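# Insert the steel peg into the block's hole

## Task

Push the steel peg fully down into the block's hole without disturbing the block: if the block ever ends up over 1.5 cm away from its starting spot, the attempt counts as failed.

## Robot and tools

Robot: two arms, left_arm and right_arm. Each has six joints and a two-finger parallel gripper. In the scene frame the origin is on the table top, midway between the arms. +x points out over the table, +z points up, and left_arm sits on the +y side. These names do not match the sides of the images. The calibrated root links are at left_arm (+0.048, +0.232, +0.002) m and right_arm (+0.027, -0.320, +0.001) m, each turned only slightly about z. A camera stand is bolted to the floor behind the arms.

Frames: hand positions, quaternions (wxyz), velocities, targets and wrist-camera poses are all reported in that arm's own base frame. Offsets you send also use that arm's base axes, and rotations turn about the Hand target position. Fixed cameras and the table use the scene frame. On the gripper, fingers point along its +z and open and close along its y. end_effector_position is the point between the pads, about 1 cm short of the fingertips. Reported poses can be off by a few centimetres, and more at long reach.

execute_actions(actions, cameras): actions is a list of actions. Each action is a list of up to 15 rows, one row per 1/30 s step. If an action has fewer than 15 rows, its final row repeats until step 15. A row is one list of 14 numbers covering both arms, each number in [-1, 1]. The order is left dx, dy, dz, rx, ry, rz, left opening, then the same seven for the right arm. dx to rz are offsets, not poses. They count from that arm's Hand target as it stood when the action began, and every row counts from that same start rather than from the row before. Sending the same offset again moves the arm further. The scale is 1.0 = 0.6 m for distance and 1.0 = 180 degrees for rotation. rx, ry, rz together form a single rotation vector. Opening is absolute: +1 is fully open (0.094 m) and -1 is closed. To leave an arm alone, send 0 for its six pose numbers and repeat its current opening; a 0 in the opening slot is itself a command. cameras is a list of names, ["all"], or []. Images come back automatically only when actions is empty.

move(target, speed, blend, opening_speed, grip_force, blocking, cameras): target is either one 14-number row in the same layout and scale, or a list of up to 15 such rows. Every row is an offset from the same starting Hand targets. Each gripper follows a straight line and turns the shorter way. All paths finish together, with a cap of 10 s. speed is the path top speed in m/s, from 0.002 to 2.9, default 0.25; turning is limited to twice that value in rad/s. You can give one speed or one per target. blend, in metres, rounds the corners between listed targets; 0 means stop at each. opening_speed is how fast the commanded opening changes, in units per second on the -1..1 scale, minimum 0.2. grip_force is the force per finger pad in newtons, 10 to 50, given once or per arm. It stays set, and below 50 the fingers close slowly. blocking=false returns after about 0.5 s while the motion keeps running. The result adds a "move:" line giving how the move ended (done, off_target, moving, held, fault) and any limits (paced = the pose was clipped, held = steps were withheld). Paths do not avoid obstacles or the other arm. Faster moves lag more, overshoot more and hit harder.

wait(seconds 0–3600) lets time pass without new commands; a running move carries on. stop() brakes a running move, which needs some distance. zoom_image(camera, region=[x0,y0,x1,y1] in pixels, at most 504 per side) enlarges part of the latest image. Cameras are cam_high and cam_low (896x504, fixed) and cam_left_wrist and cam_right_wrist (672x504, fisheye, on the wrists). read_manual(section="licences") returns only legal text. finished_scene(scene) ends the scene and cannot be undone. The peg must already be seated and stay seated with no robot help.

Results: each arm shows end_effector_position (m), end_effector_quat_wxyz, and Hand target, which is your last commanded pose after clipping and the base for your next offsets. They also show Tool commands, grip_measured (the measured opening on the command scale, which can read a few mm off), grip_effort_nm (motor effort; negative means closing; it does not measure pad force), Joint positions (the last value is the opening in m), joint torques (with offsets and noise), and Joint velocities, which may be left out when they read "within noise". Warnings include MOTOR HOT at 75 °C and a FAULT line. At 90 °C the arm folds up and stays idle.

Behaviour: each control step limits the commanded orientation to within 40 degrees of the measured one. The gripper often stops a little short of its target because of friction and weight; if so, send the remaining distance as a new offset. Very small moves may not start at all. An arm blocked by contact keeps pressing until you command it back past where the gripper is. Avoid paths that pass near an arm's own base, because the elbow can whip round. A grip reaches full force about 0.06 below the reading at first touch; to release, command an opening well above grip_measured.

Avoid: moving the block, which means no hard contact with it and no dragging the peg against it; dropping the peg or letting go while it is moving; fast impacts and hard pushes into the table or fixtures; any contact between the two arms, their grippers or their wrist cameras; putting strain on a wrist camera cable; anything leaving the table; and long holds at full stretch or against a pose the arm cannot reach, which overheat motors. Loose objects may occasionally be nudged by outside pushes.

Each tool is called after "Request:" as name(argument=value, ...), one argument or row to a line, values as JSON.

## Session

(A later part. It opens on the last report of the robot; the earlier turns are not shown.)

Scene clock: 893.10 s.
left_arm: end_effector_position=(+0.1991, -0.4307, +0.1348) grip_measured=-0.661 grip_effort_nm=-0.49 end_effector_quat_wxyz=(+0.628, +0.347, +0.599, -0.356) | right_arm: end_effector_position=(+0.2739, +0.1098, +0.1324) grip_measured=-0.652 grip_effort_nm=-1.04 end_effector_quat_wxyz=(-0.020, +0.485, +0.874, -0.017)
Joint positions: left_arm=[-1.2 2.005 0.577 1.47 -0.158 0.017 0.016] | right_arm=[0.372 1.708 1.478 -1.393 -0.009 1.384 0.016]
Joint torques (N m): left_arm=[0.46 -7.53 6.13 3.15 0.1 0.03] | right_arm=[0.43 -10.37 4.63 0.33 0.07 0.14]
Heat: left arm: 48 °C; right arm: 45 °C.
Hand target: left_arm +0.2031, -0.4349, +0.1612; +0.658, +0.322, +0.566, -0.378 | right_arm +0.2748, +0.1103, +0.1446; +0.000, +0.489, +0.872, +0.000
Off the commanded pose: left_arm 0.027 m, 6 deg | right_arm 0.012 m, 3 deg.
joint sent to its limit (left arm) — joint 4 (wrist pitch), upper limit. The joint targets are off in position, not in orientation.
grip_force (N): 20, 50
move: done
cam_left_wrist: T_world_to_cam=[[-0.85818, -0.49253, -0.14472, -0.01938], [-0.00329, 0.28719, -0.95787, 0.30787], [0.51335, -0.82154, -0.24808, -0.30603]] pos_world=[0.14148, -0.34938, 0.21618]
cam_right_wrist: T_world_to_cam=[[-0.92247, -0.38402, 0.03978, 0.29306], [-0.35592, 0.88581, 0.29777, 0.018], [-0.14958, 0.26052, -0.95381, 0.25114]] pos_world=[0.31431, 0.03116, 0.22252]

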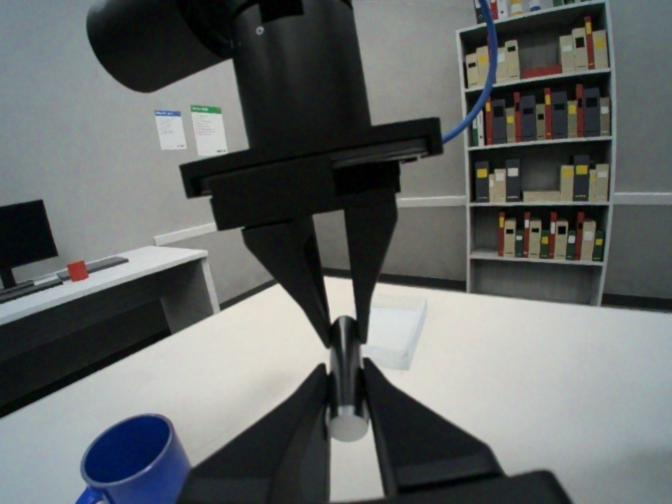

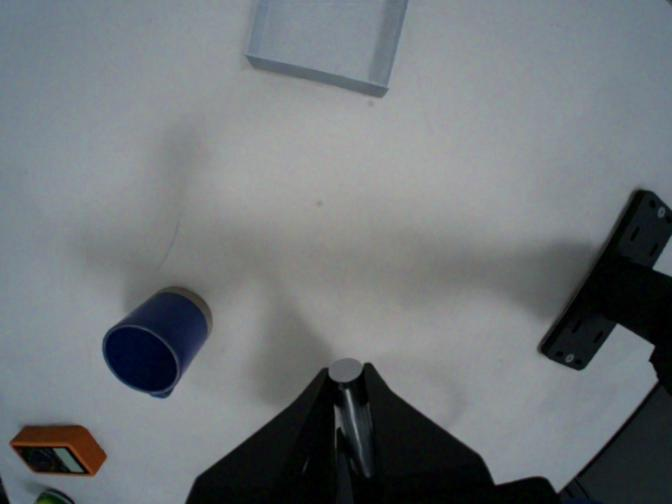

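Request:
move(
  target=[0,0,0,0,0,0,-0.85, 0,0,0,0,0,0,-0.80],
  grip_force=[50, 50],
)

Request:
move(
  target=[0,0,0,0,0,0,-0.85, 0,0,0,0,0,0,-0.3],
  opening_speed=0.4,
  cameras=["cam_left_wrist","cam_right_wrist"],
)

Request:
zoom_image(
  camera="cam_left_wrist",
  region=[250, 260, 450, 460],
)

Scene clock: 900.13 s.
left_arm: end_effector_position=(+0.1991, -0.4307, +0.1348) grip_measured=-0.688 grip_effort_nm=-1.05 end_effector_quat_wxyz=(+0.628, +0.347, +0.599, -0.356) | right_arm: end_effector_position=(+0.2739, +0.1098, +0.1324) grip_measured=-0.652 grip_effort_nm=-1.04 end_effector_quat_wxyz=(-0.020, +0.485, +0.874, -0.017)
Joint positions: left_arm=[-1.2 2.005 0.577 1.47 -0.158 0.017 0.015] | right_arm=[0.372 1.708 1.478 -1.393 -0.009 1.384 0.016]
Joint torques (N m): left_arm=[0.49 -7.54 6.16 3.15 0.1 0.05] | right_arm=[0.44 -10.39 4.6 0.34 0.08 0.12]
Heat: left arm: 48 °C; right arm: 45 °C.
Hand target: left_arm +0.2031, -0.4349, +0.1612; +0.658, +0.322, +0.566, -0.378 | right_arm +0.2748, +0.1103, +0.1446; +0.000, +0.489, +0.872, +0.000
Off the commanded pose: left_arm 0.027 m, 6 deg | right_arm 0.012 m, 3 deg.
joint sent to its limit (left arm) — joint 4 (wrist pitch), upper limit. The joint targets are off in position, not in orientation.
move: done

Scene clock: 901.93 s.
left_arm: end_effector_position=(+0.2001, -0.4303, +0.1320) grip_measured=-0.688 grip_effort_nm=-1.05 end_effector_quat_wxyz=(+0.627, +0.347, +0.601, -0.353) | right_arm: end_effector_position=(+0.2741, +0.1102, +0.1340) grip_measured=-0.302 grip_effort_nm=0.09 end_effector_quat_wxyz=(-0.019, +0.485, +0.874, -0.014)
Joint positions: left_arm=[-1.2 2.011 0.577 1.47 -0.165 0.017 0.015] | right_arm=[0.372 1.704 1.479 -1.393 -0.011 1.384 0.033]
Joint torques (N m): left_arm=[0.47 -8.16 6.09 3.14 0.11 0.03] | right_arm=[0.39 -9.94 4.64 0.34 0.06 0.13]
Heat: left arm: 49 °C; right arm: 45 °C.
Hand target: left_arm +0.2031, -0.4349, +0.1612; +0.658, +0.322, +0.566, -0.378 | right_arm +0.2748, +0.1103, +0.1446; +0.000, +0.489, +0.872, +0.000
Off the commanded pose: left_arm 0.030 m, 7 deg | right_arm 0.011 m, 3 deg.
joint sent to its limit (left arm) — joint 4 (wrist pitch), upper limit. The joint targets are off in position, not in orientation.
move: done
cam_left_wrist: T_world_to_cam=[[-0.85551, -0.49694, -0.14541, -0.02102], [-0.00743, 0.29259, -0.95621, 0.30799], [0.51773, -0.81697, -0.25401, -0.30493]] pos_world=[0.14218, -0.34968, 0.21398]
cam_right_wrist: T_world_to_cam=[[-0.92267, -0.38412, 0.03364, 0.29418], [-0.35741, 0.88473, 0.29918, 0.01764], [-0.14468, 0.26402, -0.9536, 0.25083]] pos_world=[0.31403, 0.03117, 0.22402]

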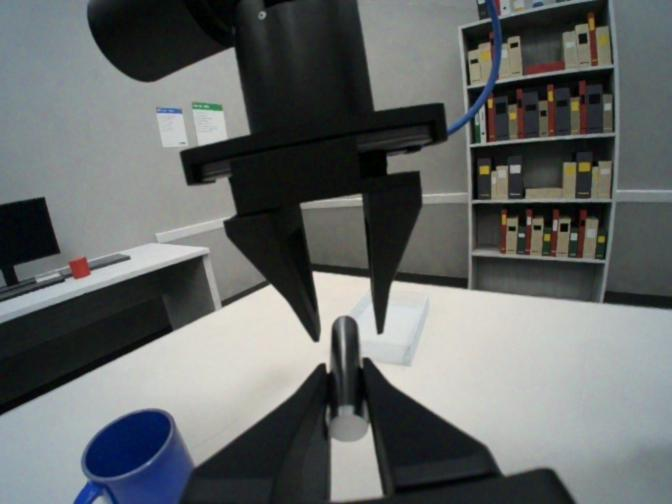

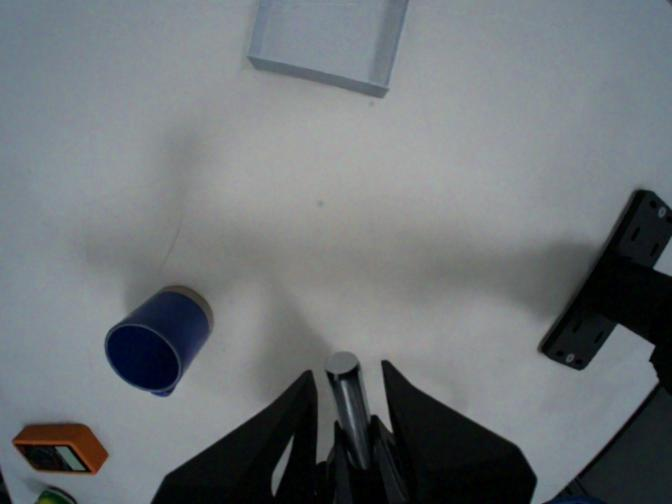

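Scaled by 2.520 from the camera's image (finer frame: 960x720).

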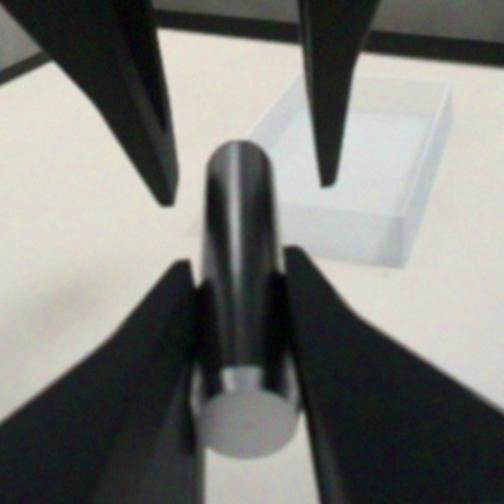

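Request:
move(
  target=[
    [0,0,0,0,0,0,-0.85, 0,0,0.13,0,0,0,-0.3],
    [0,0,0,0,0,0,-0.85, 0,-0.2,0.13,0,0,0,-0.3],
  ],
  speed=0.15,
  blend=[0.02,0],
  cameras=["cam_left_wrist","cam_high"],
)

Scene clock: 925.30 s.
left_arm: end_effector_position=(+0.2001, -0.4303, +0.1320) grip_measured=-0.688 grip_effort_nm=-1.05 end_effector_quat_wxyz=(+0.627, +0.347, +0.601, -0.353) | right_arm: end_effector_position=(+0.2831, -0.0085, +0.2133) grip_measured=-0.302 grip_effort_nm=0.09 end_effector_quat_wxyz=(+0.049, +0.490, +0.870, +0.031)
Joint positions: left_arm=[-1.2 2.011 0.577 1.47 -0.165 0.017 0.015] | right_arm=[-0.04 1.553 1.634 -1.537 -0.011 0.985 0.033]
Joint torques (N m): left_arm=[0.5 -8.14 6.09 3.14 0.11 0.02] | right_arm=[-0.31 -8.03 4.52 0.37 0.09 -0.01]
Heat: left arm: 50 °C; right arm: 43 °C.
Hand target: left_arm +0.2031, -0.4349, +0.1612; +0.658, +0.322, +0.566, -0.378 | right_arm +0.2748, -0.0097, +0.2226; +0.000, +0.489, +0.872, +0.000
Off the commanded pose: left_arm 0.030 m, 7 deg | right_arm 0.013 m, 7 deg.
joint sent to its limit (left arm) — joint 4 (wrist pitch), upper limit. The joint targets are off in position, not in orientation.
joint sent to its limit (right arm) — joint 4 (wrist pitch), lower limit. The joint targets are off in position and orientation.
move: off_target (right_arm)
cam_left_wrist: T_world_to_cam=[[-0.85551, -0.49694, -0.14541, -0.02102], [-0.00743, 0.29259, -0.95621, 0.30799], [0.51773, -0.81697, -0.25401, -0.30493]] pos_world=[0.14218, -0.34968, 0.21398]
Images, in order (width x height): cam_high 896x504, cam_left_wrist 672x504.

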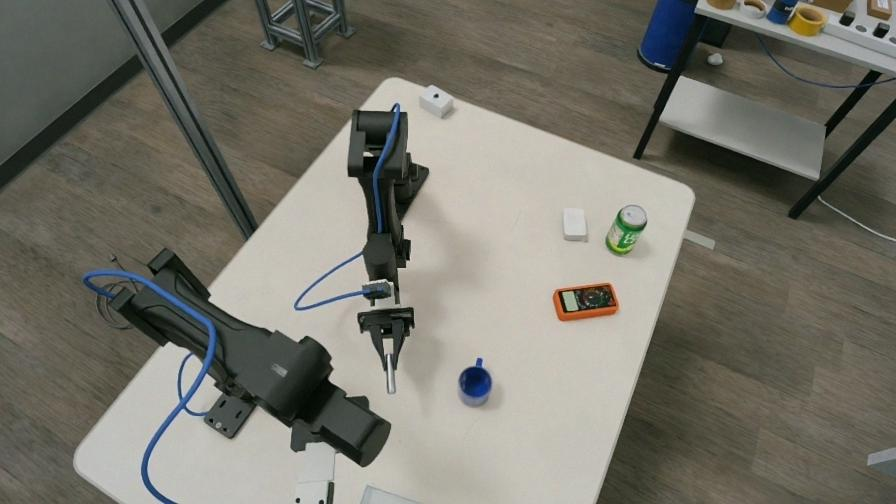

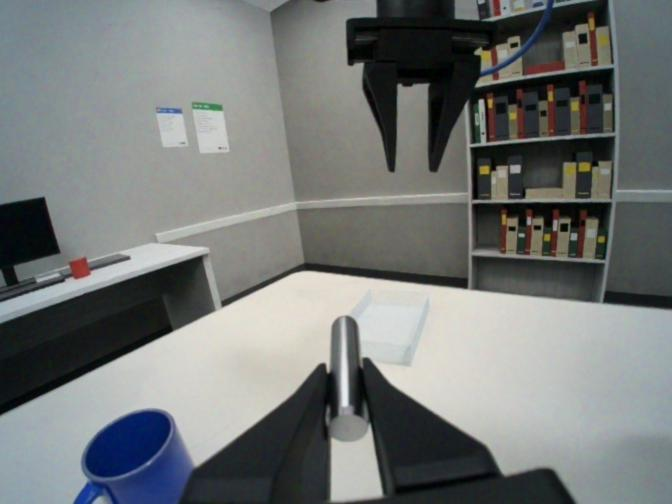

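Request:
move(
  target=[
    [-0.0052,0.1748,0.098,0.1135,0.0672,0.0082,-0.85, 0,0,0,0,0,0,-0.3],
    [0.1115,0.5582,0.1313,0.1955,0.233,0.2026,-0.85, 0,0,0,0,0,0,-0.3],
    [0.0282,0.9582,0.1313,0.1084,0.4371,0.4296,-0.85, 0,0,0,0,0,0,-0.3],
  ],
  speed=0.25,
  blend=[0.04,0.04,0],
  cameras=["all"],
)

Scene clock: 933.30 s.
left_arm: end_effector_position=(+0.2178, +0.1373, +0.2252) grip_measured=-0.688 grip_effort_nm=-1.04 end_effector_quat_wxyz=(+0.192, -0.275, +0.941, +0.052) | right_arm: end_effector_position=(+0.2831, -0.0085, +0.2133) grip_measured=-0.302 grip_effort_nm=0.08 end_effector_quat_wxyz=(+0.049, +0.489, +0.870, +0.031)
Joint positions: left_arm=[0.563 1.202 1.332 -1.301 0.006 -0.008 0.015] | right_arm=[-0.04 1.553 1.634 -1.537 -0.011 0.984 0.033]
Joint torques (N m): left_arm=[0.53 -2.86 9.58 1.17 -0.06 0.07] | right_arm=[-0.27 -8.02 4.51 0.36 0.08 -0.03]
Heat: left arm: 48 °C; right arm: 41 °C.
Hand target: left_arm +0.2201, +0.1401, +0.2400; +0.208, -0.269, +0.938, +0.060 | right_arm +0.2748, -0.0097, +0.2226; +0.000, +0.489, +0.872, +0.000
Off the commanded pose: left_arm 0.015 m, 2 deg | right_arm 0.013 m, 7 deg.
joint sent to its limit (right arm) — joint 4 (wrist pitch), lower limit. The joint targets are off in position and orientation.
move: off_target (left_arm)
cam_left_wrist: T_world_to_cam=[[0.42373, -0.90526, -0.03085, 0.04132], [-0.90219, -0.41876, -0.10342, 0.33172], [0.0807, 0.07165, -0.99416, 0.31303]] pos_world=[0.2565, 0.15389, 0.34678]
cam_right_wrist: T_world_to_cam=[[-0.91981, -0.37319, -0.12115, 0.2866], [-0.39211, 0.88524, 0.25018, 0.1224], [0.01389, 0.27763, -0.96059, 0.3158]] pos_world=[0.30723, -0.08907, 0.30746]

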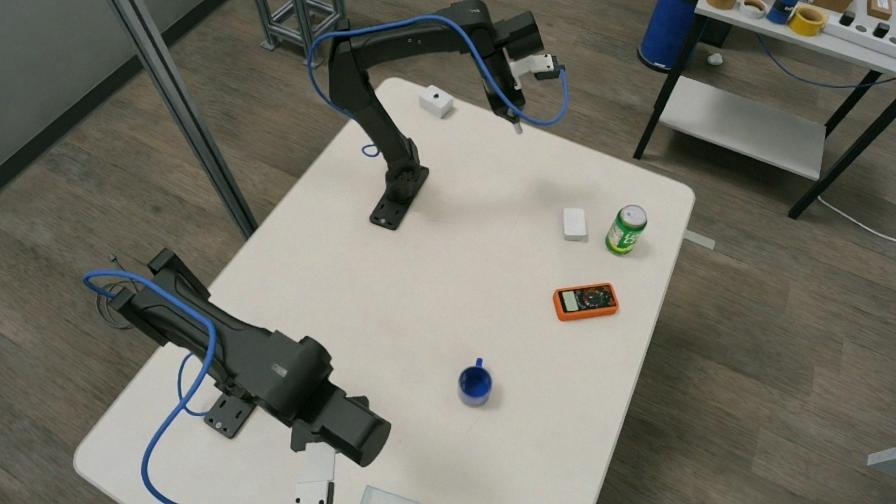

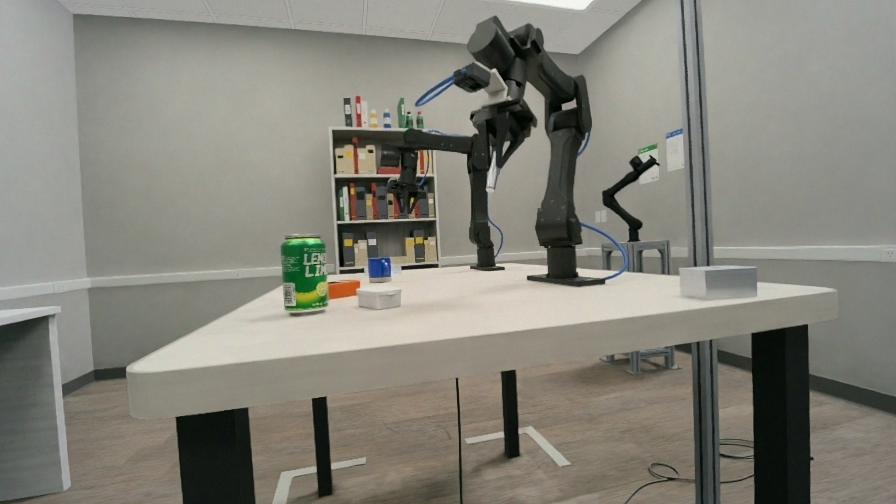

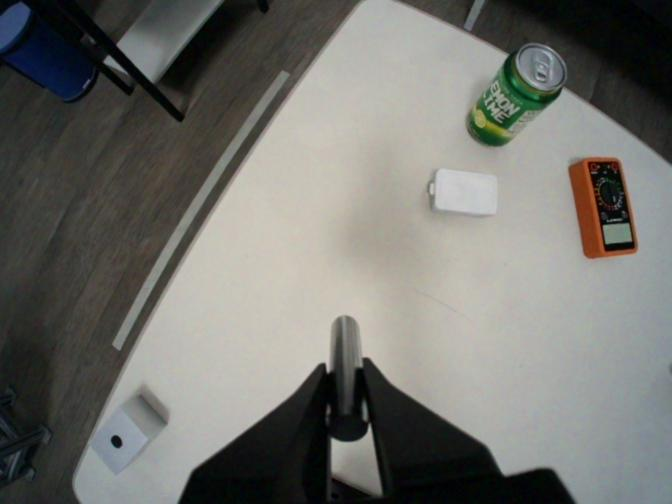

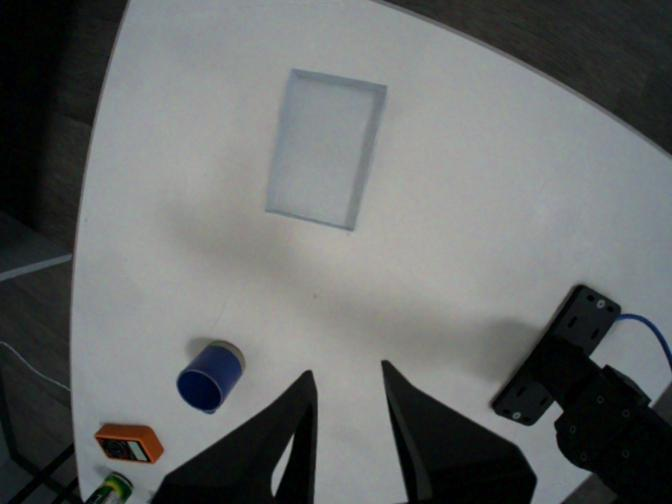

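Request:
move(
  target=[
    [-0.2335,0.2165,-0.0333,-0.059,0.0446,0.2293,-0.85, 0,0,0,0,0,0,-0.3],
    [-0.4298,0.2945,-0.125,-0.1322,0.0631,0.3538,-0.85, 0,0,0,0,0,0,-0.3],
  ],
  speed=0.2,
  blend=[0.03,0],
  cameras=["all"],
)

Scene clock: 947.83 s.
left_arm: end_effector_position=(-0.0375, +0.3105, +0.1559) grip_measured=-0.688 grip_effort_nm=-1.04 end_effector_quat_wxyz=(+0.006, +0.747, -0.665, +0.010) | right_arm: end_effector_position=(+0.2831, -0.0085, +0.2133) grip_measured=-0.302 grip_effort_nm=0.08 end_effector_quat_wxyz=(+0.049, +0.489, +0.870, +0.031)
Joint positions: left_arm=[1.69 1.754 1.626 -1.466 0.004 0.003 0.015] | right_arm=[-0.04 1.553 1.634 -1.537 -0.011 0.984 0.033]
Joint torques (N m): left_arm=[0.18 -8.05 9.07 0.33 -0.05 -0.1] | right_arm=[-0.24 -8.01 4.51 0.39 0.07 -0.03]
Heat: left arm: 42 °C; right arm: 39 °C.
Hand target: left_arm -0.0378, +0.3168, +0.1650; +0.000, +0.748, -0.664, +0.000 | right_arm +0.2748, -0.0097, +0.2226; +0.000, +0.489, +0.872, +0.000
Off the commanded pose: left_arm 0.011 m, 1 deg | right_arm 0.013 m, 7 deg.
joint sent to its limit (right arm) — joint 4 (wrist pitch), lower limit. The joint targets are off in position and orientation.
move: off_target (left_arm)
cam_left_wrist: T_world_to_cam=[[0.9996, -0.01796, 0.02177, 0.04207], [-0.02385, -0.95009, 0.31107, 0.29999], [0.0151, -0.31146, -0.95014, 0.36197]] pos_world=[-0.04036, 0.39852, 0.24969]
cam_right_wrist: T_world_to_cam=[[-0.91981, -0.37319, -0.12115, 0.2866], [-0.39211, 0.88524, 0.25018, 0.1224], [0.01389, 0.27763, -0.96059, 0.3158]] pos_world=[0.30723, -0.08907, 0.30746]

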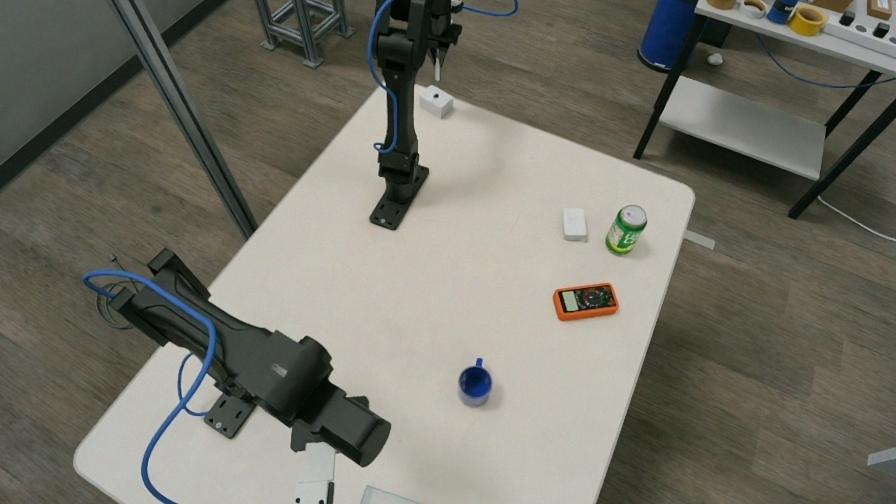

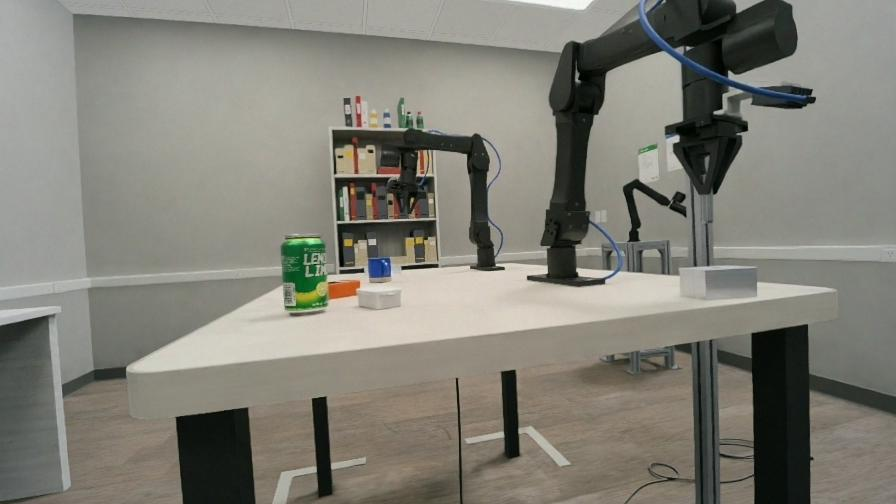

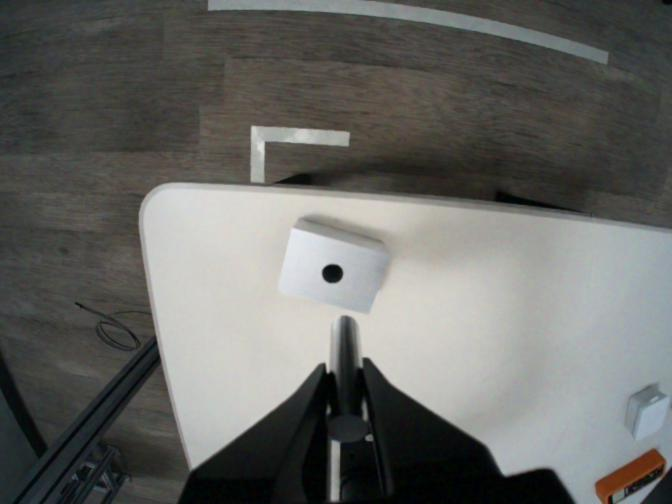

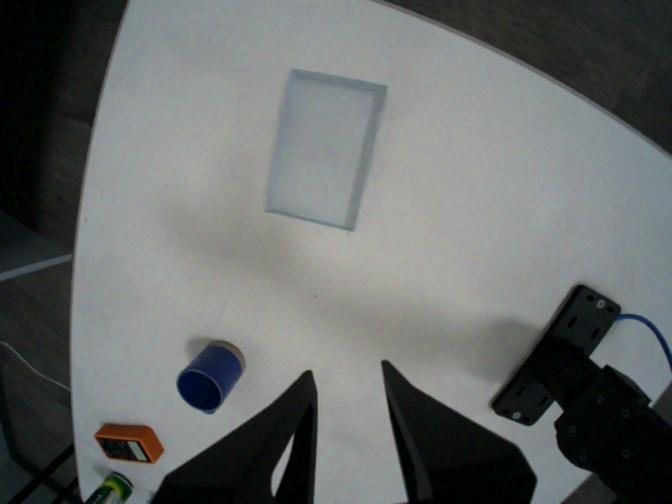

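Request:
zoom_image(
  camera="cam_left_wrist",
  region=[260, 200, 420, 460],
)

Request:
zoom_image(
  camera="cam_low",
  region=[640, 100, 840, 320],
)

Request:
zoom_image(
  camera="cam_high",
  region=[370, 0, 490, 130],
)

Scaled by 1.938 from the camera's image (finer frame: 960x720).

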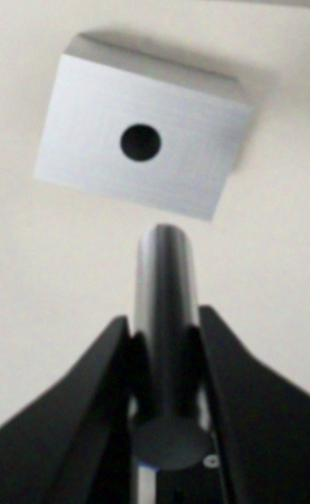

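Scaled by 2.291 from the camera's image (finer frame: 1280x720).

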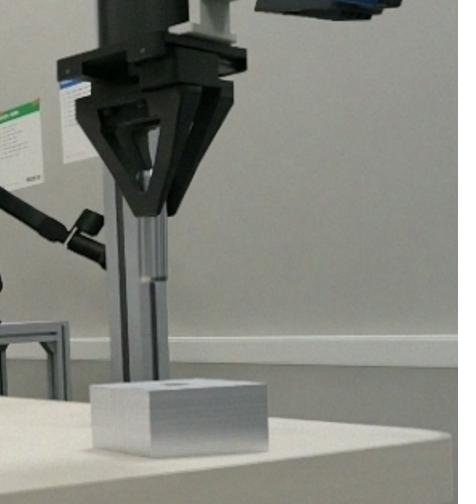

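Scaled by 3.877 from the camera's image (finer frame: 1280x720).

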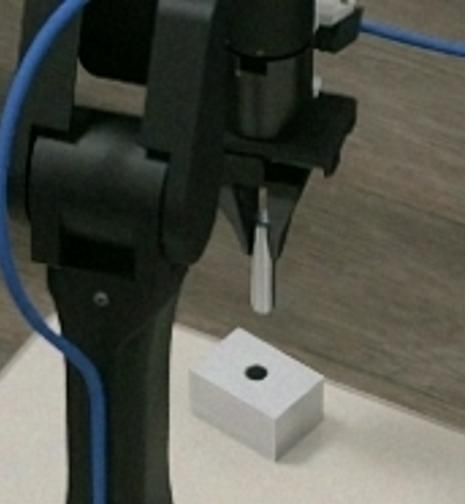

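Request:
move(
  target=[-0.012,0.0148,-0.0732,0,0,0,-0.85, 0,0,0,0,0,0,-0.3],
  speed=0.1,
  cameras=["cam_left_wrist","cam_low","cam_high"],
)

Request:
zoom_image(
  camera="cam_left_wrist",
  region=[260, 220, 440, 460],
)

Request:
zoom_image(
  camera="cam_low",
  region=[640, 160, 800, 310],
)

Request:
zoom_image(
  camera="cam_high",
  region=[390, 30, 480, 130],
)

Scene clock: 998.30 s.
left_arm: end_effector_position=(-0.0407, +0.3208, +0.1235) grip_measured=-0.688 grip_effort_nm=-1.05 end_effector_quat_wxyz=(+0.004, +0.749, -0.663, +0.008) | right_arm: end_effector_position=(+0.2831, -0.0085, +0.2133) grip_measured=-0.302 grip_effort_nm=0.08 end_effector_quat_wxyz=(+0.049, +0.489, +0.870, +0.031)
Joint positions: left_arm=[1.696 1.784 1.533 -1.337 0.004 0.003 0.015] | right_arm=[-0.04 1.553 1.634 -1.537 -0.011 0.984 0.033]
Joint torques (N m): left_arm=[0.55 -8.54 5.01 0.73 -0.05 0.07] | right_arm=[-0.2 -7.99 4.46 0.38 0.08 -0.03]
Heat: left arm: 35 °C; right arm: 37 °C.
Hand target: left_arm -0.0450, +0.3256, +0.1211; +0.000, +0.748, -0.664, +0.000 | right_arm +0.2748, -0.0097, +0.2226; +0.000, +0.489, +0.872, +0.000
Off the commanded pose: left_arm 0.007 m, 1 deg | right_arm 0.013 m, 7 deg.
joint sent to its limit (right arm) — joint 4 (wrist pitch), lower limit. The joint targets are off in position and orientation.
move: done
cam_left_wrist: T_world_to_cam=[[0.99971, -0.01193, 0.02092, 0.04436], [-0.01775, -0.95209, 0.30529, 0.32147], [0.01628, -0.30558, -0.95203, 0.33283]] pos_world=[-0.04406, 0.4083, 0.21779]
Images, in order (width x height): cam_high 896x504, cam_low 896x504, cam_left_wrist 672x504.

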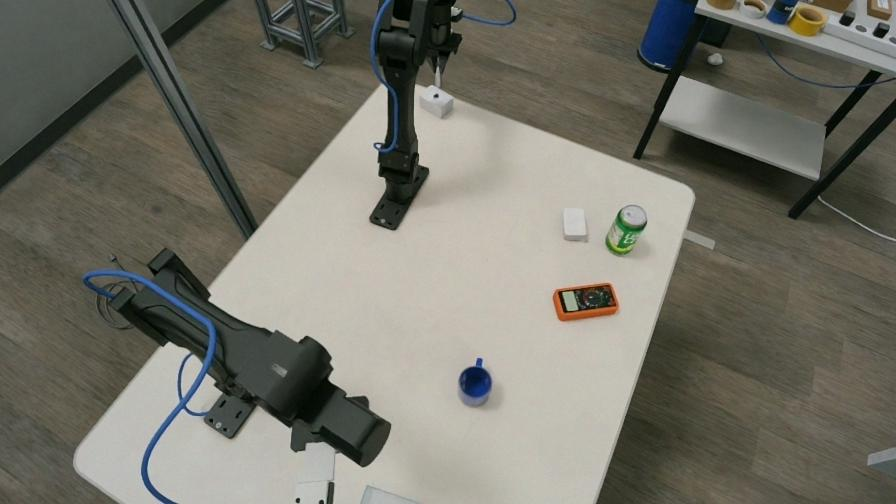

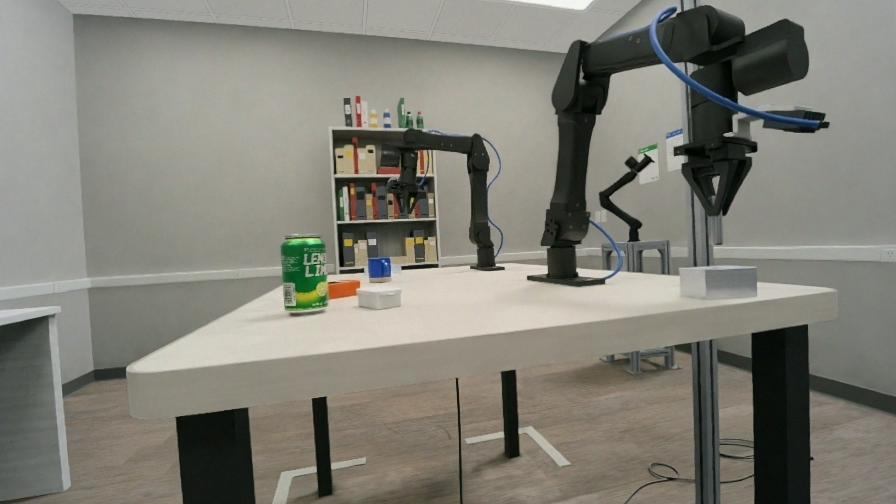

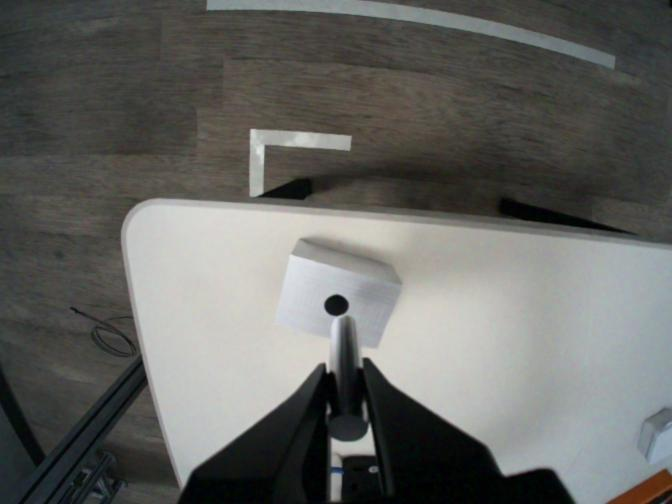

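Scaled by 2.100 from the camera's image (finer frame: 960x720).

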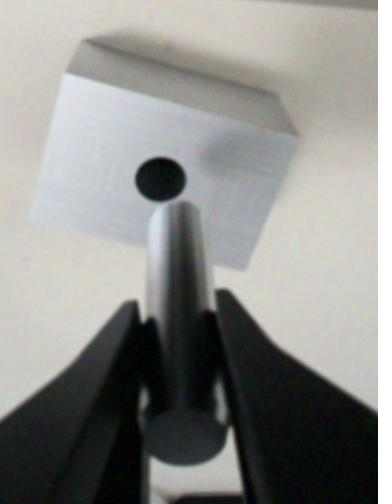

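Scaled by 3.150 from the camera's image (finer frame: 1280x720).

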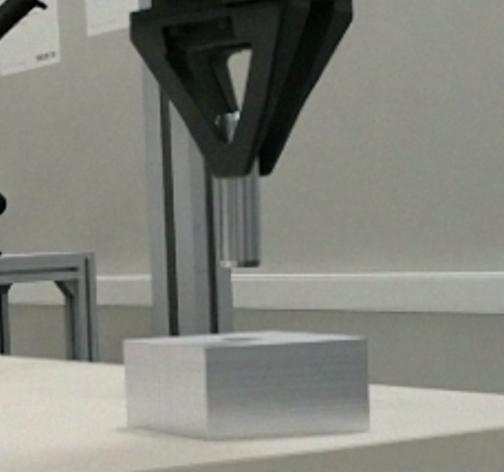

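Scaled by 5.040 from the camera's image (finer frame: 1280x720).

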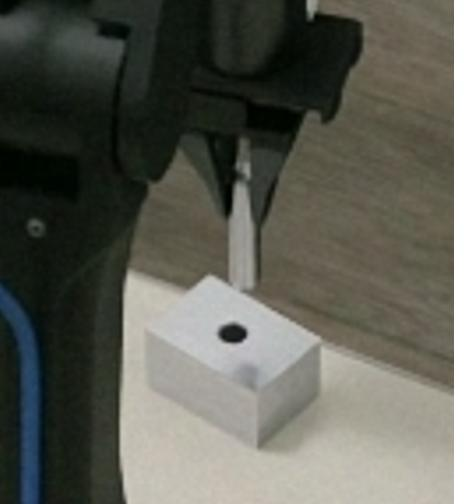

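Request:
zoom_image(
  camera="cam_low",
  region=[670, 220, 770, 310],
)

Request:
zoom_image(
  camera="cam_high",
  region=[410, 60, 465, 125],
)

Request:
zoom_image(
  camera="cam_left_wrist",
  region=[300, 270, 390, 360],
)

Scaled by 5.040 from the camera's image (finer frame: 1280x720).

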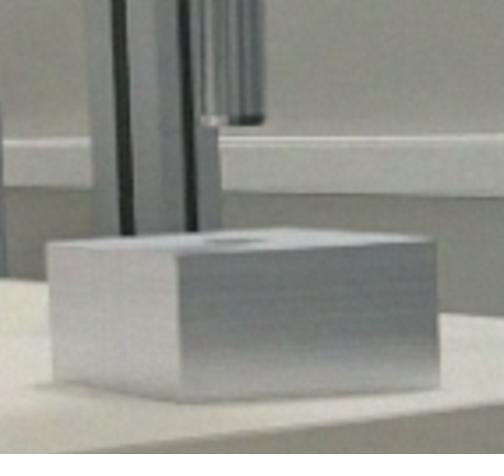

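Scaled by 7.754 from the camera's image (finer frame: 1280x720).

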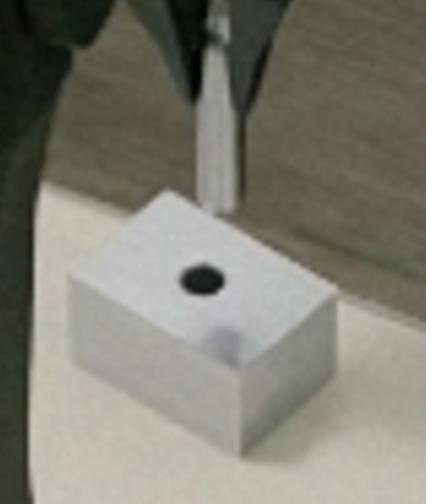

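Scaled by 5.600 from the camera's image (finer frame: 960x720).

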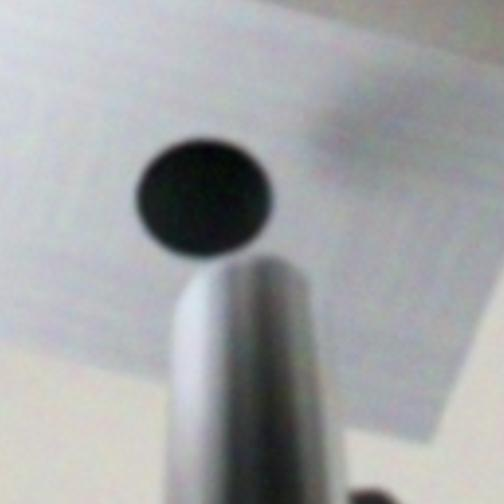

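Request:
move(
  target=[-0.0077,-0.0067,-0.0417,0,0,0,-0.85, 0,0,0,0,0,0,-0.3],
  speed=0.06,
  cameras=["cam_left_wrist","cam_low","cam_high"],
)

Request:
zoom_image(
  camera="cam_left_wrist",
  region=[290, 270, 400, 380],
)

Request:
zoom_image(
  camera="cam_low",
  region=[670, 220, 770, 310],
)

Request:
zoom_image(
  camera="cam_high",
  region=[410, 60, 465, 125],
)

Scene clock: 1079.47 s.
left_arm: end_effector_position=(-0.0452, +0.3174, +0.0972) grip_measured=-0.688 grip_effort_nm=-1.05 end_effector_quat_wxyz=(+0.006, +0.749, -0.663, +0.010) | right_arm: end_effector_position=(+0.2831, -0.0085, +0.2133) grip_measured=-0.302 grip_effort_nm=0.09 end_effector_quat_wxyz=(+0.049, +0.489, +0.870, +0.031)
Joint positions: left_arm=[1.712 1.784 1.428 -1.238 0.004 0.018 0.015] | right_arm=[-0.04 1.553 1.634 -1.537 -0.011 0.984 0.033]
Joint torques (N m): left_arm=[0.58 -9.01 4.85 0.7 -0.06 0.1] | right_arm=[-0.29 -7.99 4.52 0.36 0.08 -0.03]
Heat: left arm: 33 °C; right arm: 36 °C.
Hand target: left_arm -0.0496, +0.3216, +0.0960; +0.000, +0.748, -0.664, +0.000 | right_arm +0.2748, -0.0097, +0.2226; +0.000, +0.489, +0.872, +0.000
Off the commanded pose: left_arm 0.006 m, 1 deg | right_arm 0.013 m, 7 deg.
joint sent to its limit (right arm) — joint 4 (wrist pitch), lower limit. The joint targets are off in position and orientation.
move: done
cam_left_wrist: T_world_to_cam=[[0.99969, -0.01187, 0.02183, 0.04928], [-0.01805, -0.9507, 0.30958, 0.32526], [0.01708, -0.30988, -0.95062, 0.30818]] pos_world=[-0.04866, 0.40531, 0.19119]
Images, in order (width x height): cam_high 896x504, cam_low 896x504, cam_left_wrist 672x504.

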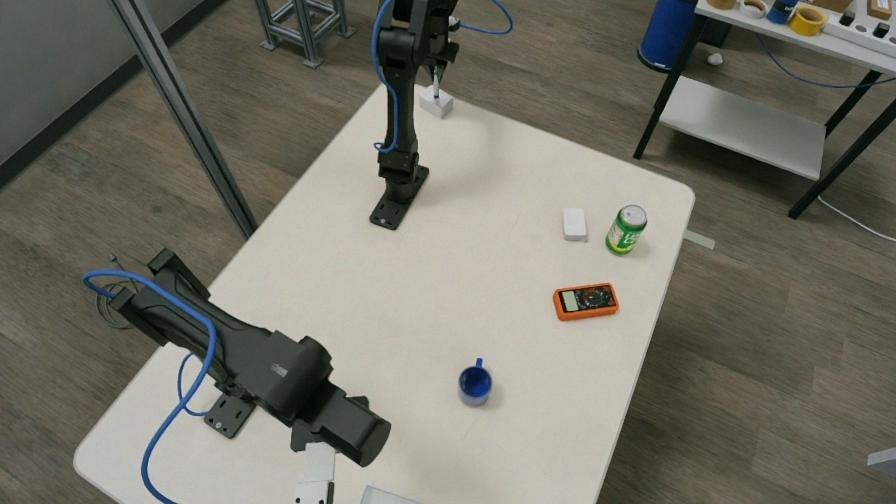

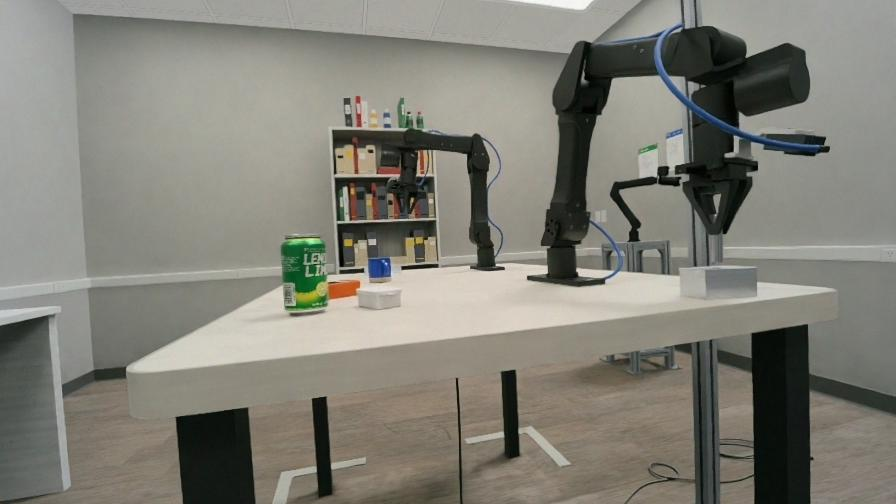

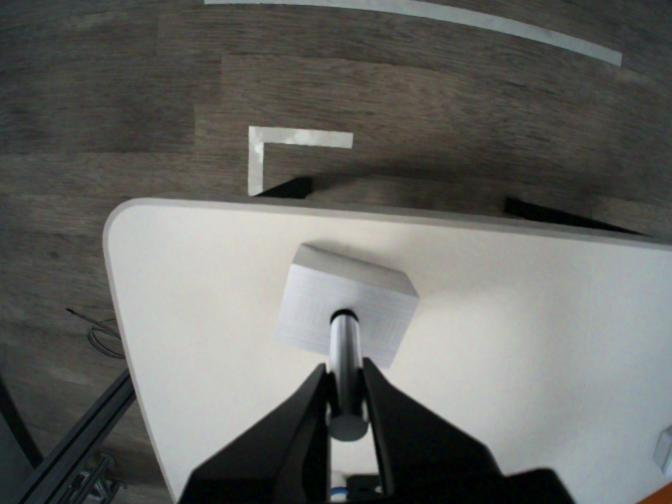

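Scaled by 4.582 from the camera's image (finer frame: 960x720).

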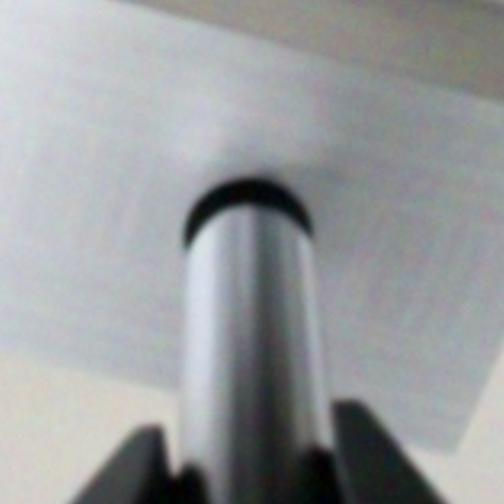

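Scaled by 5.040 from the camera's image (finer frame: 1280x720).

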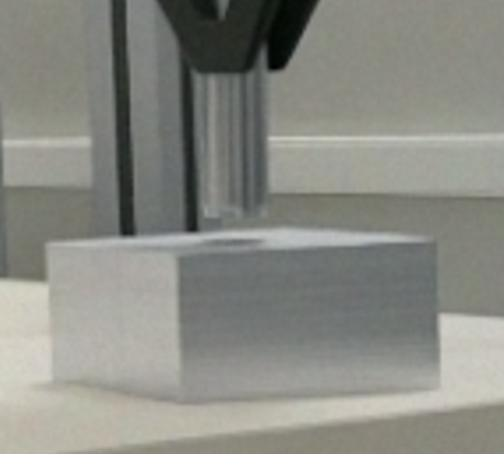

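Scaled by 7.754 from the camera's image (finer frame: 1280x720).

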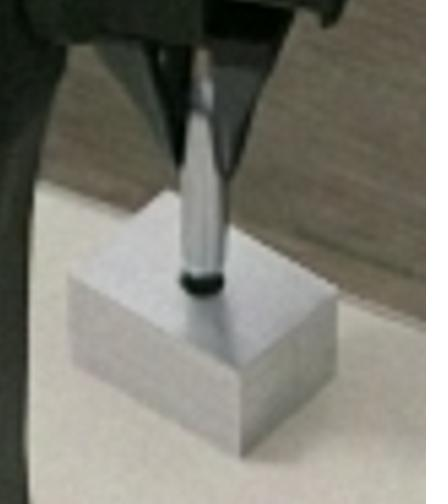

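Request:
move(
  target=[0,0,-0.01,0,0,0,-0.85, 0,0,0,0,0,0,-0.3],
  speed=0.04,
  cameras=["cam_left_wrist","cam_low","cam_high"],
)

Request:
zoom_image(
  camera="cam_left_wrist",
  region=[290, 270, 400, 380],
)

Request:
zoom_image(
  camera="cam_low",
  region=[670, 220, 770, 310],
)

Request:
zoom_image(
  camera="cam_high",
  region=[410, 60, 465, 125],
)

Scene clock: 1102.07 s.
left_arm: end_effector_position=(-0.0452, +0.3171, +0.0918) grip_measured=-0.688 grip_effort_nm=-1.05 end_effector_quat_wxyz=(+0.005, +0.749, -0.663, +0.009) | right_arm: end_effector_position=(+0.2831, -0.0085, +0.2133) grip_measured=-0.302 grip_effort_nm=0.09 end_effector_quat_wxyz=(+0.049, +0.489, +0.870, +0.031)
Joint positions: left_arm=[1.712 1.784 1.407 -1.215 0.004 0.018 0.015] | right_arm=[-0.04 1.553 1.634 -1.537 -0.011 0.984 0.033]
Joint torques (N m): left_arm=[0.64 -8.72 4.85 0.73 -0.06 0.08] | right_arm=[-0.25 -7.99 4.49 0.35 0.07 -0.02]
Heat: left arm: 34 °C; right arm: 36 °C.
Hand target: left_arm -0.0496, +0.3216, +0.0900; +0.000, +0.748, -0.664, +0.000 | right_arm +0.2748, -0.0097, +0.2226; +0.000, +0.489, +0.872, +0.000
Off the commanded pose: left_arm 0.007 m, 1 deg | right_arm 0.013 m, 7 deg.
joint sent to its limit (right arm) — joint 4 (wrist pitch), lower limit. The joint targets are off in position and orientation.
move: done
cam_left_wrist: T_world_to_cam=[[0.9997, -0.01187, 0.02159, 0.04934], [-0.01795, -0.95119, 0.30808, 0.32688], [0.01688, -0.30837, -0.95112, 0.30255]] pos_world=[-0.04856, 0.40481, 0.18599]
Images, in order (width x height): cam_high 896x504, cam_low 896x504, cam_left_wrist 672x504.

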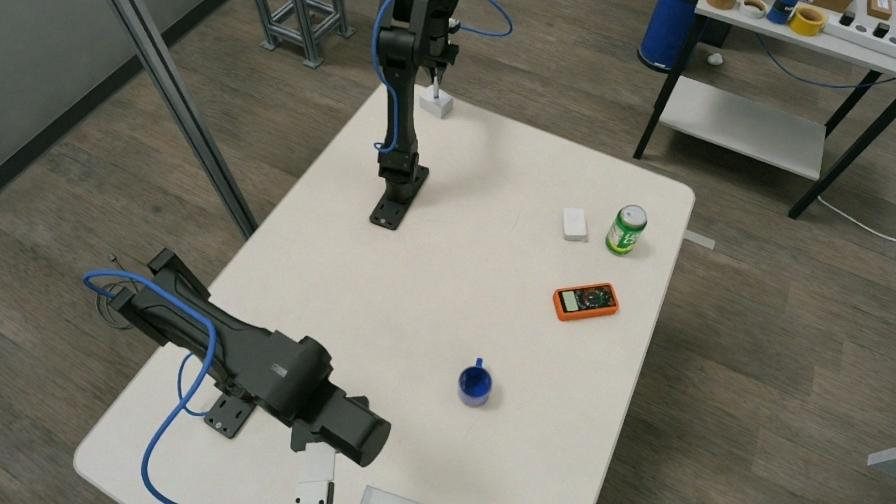

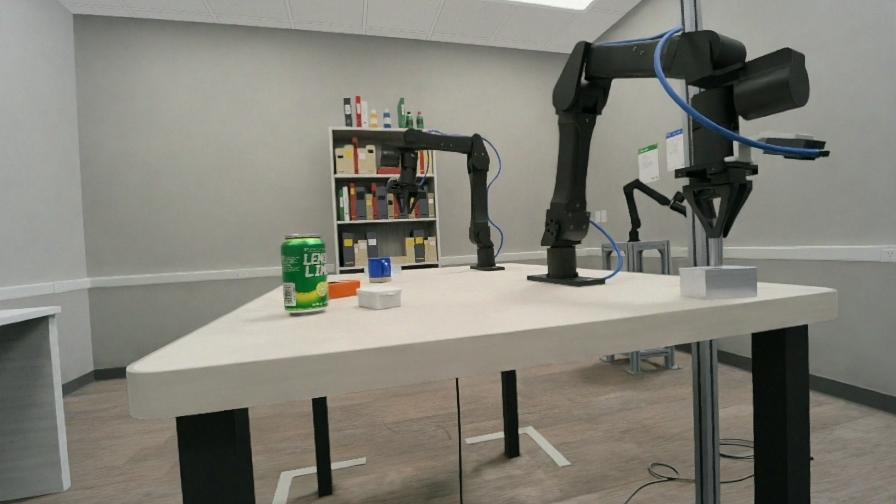

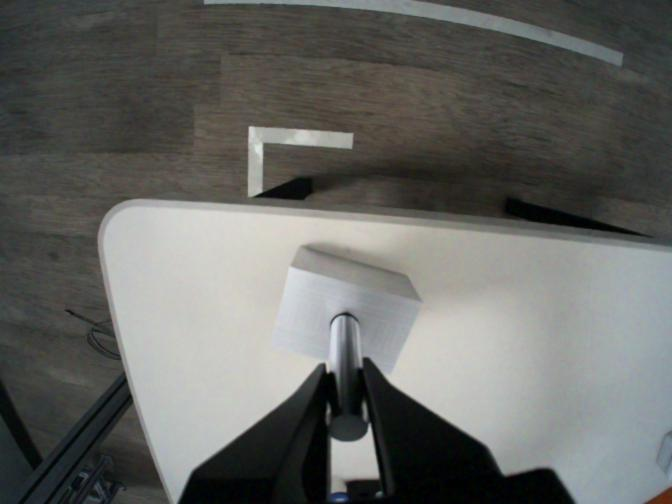

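Scaled by 4.582 from the camera's image (finer frame: 960x720).

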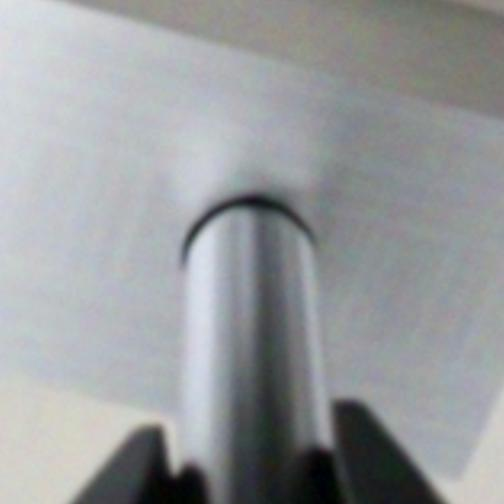

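Scaled by 5.040 from the camera's image (finer frame: 1280x720).

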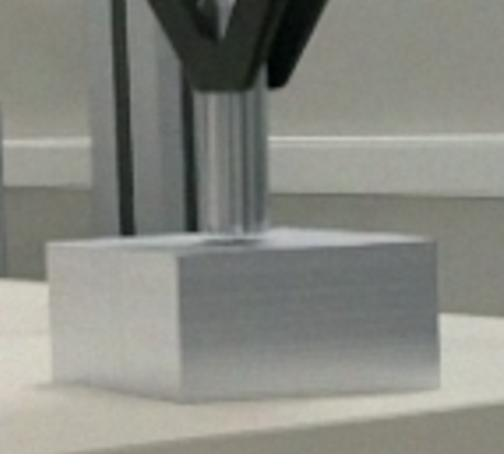

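Scaled by 7.754 from the camera's image (finer frame: 1280x720).

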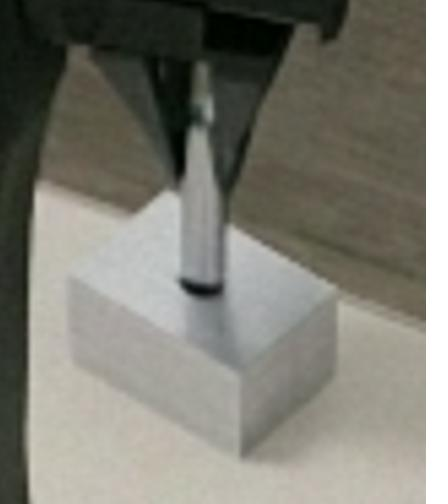

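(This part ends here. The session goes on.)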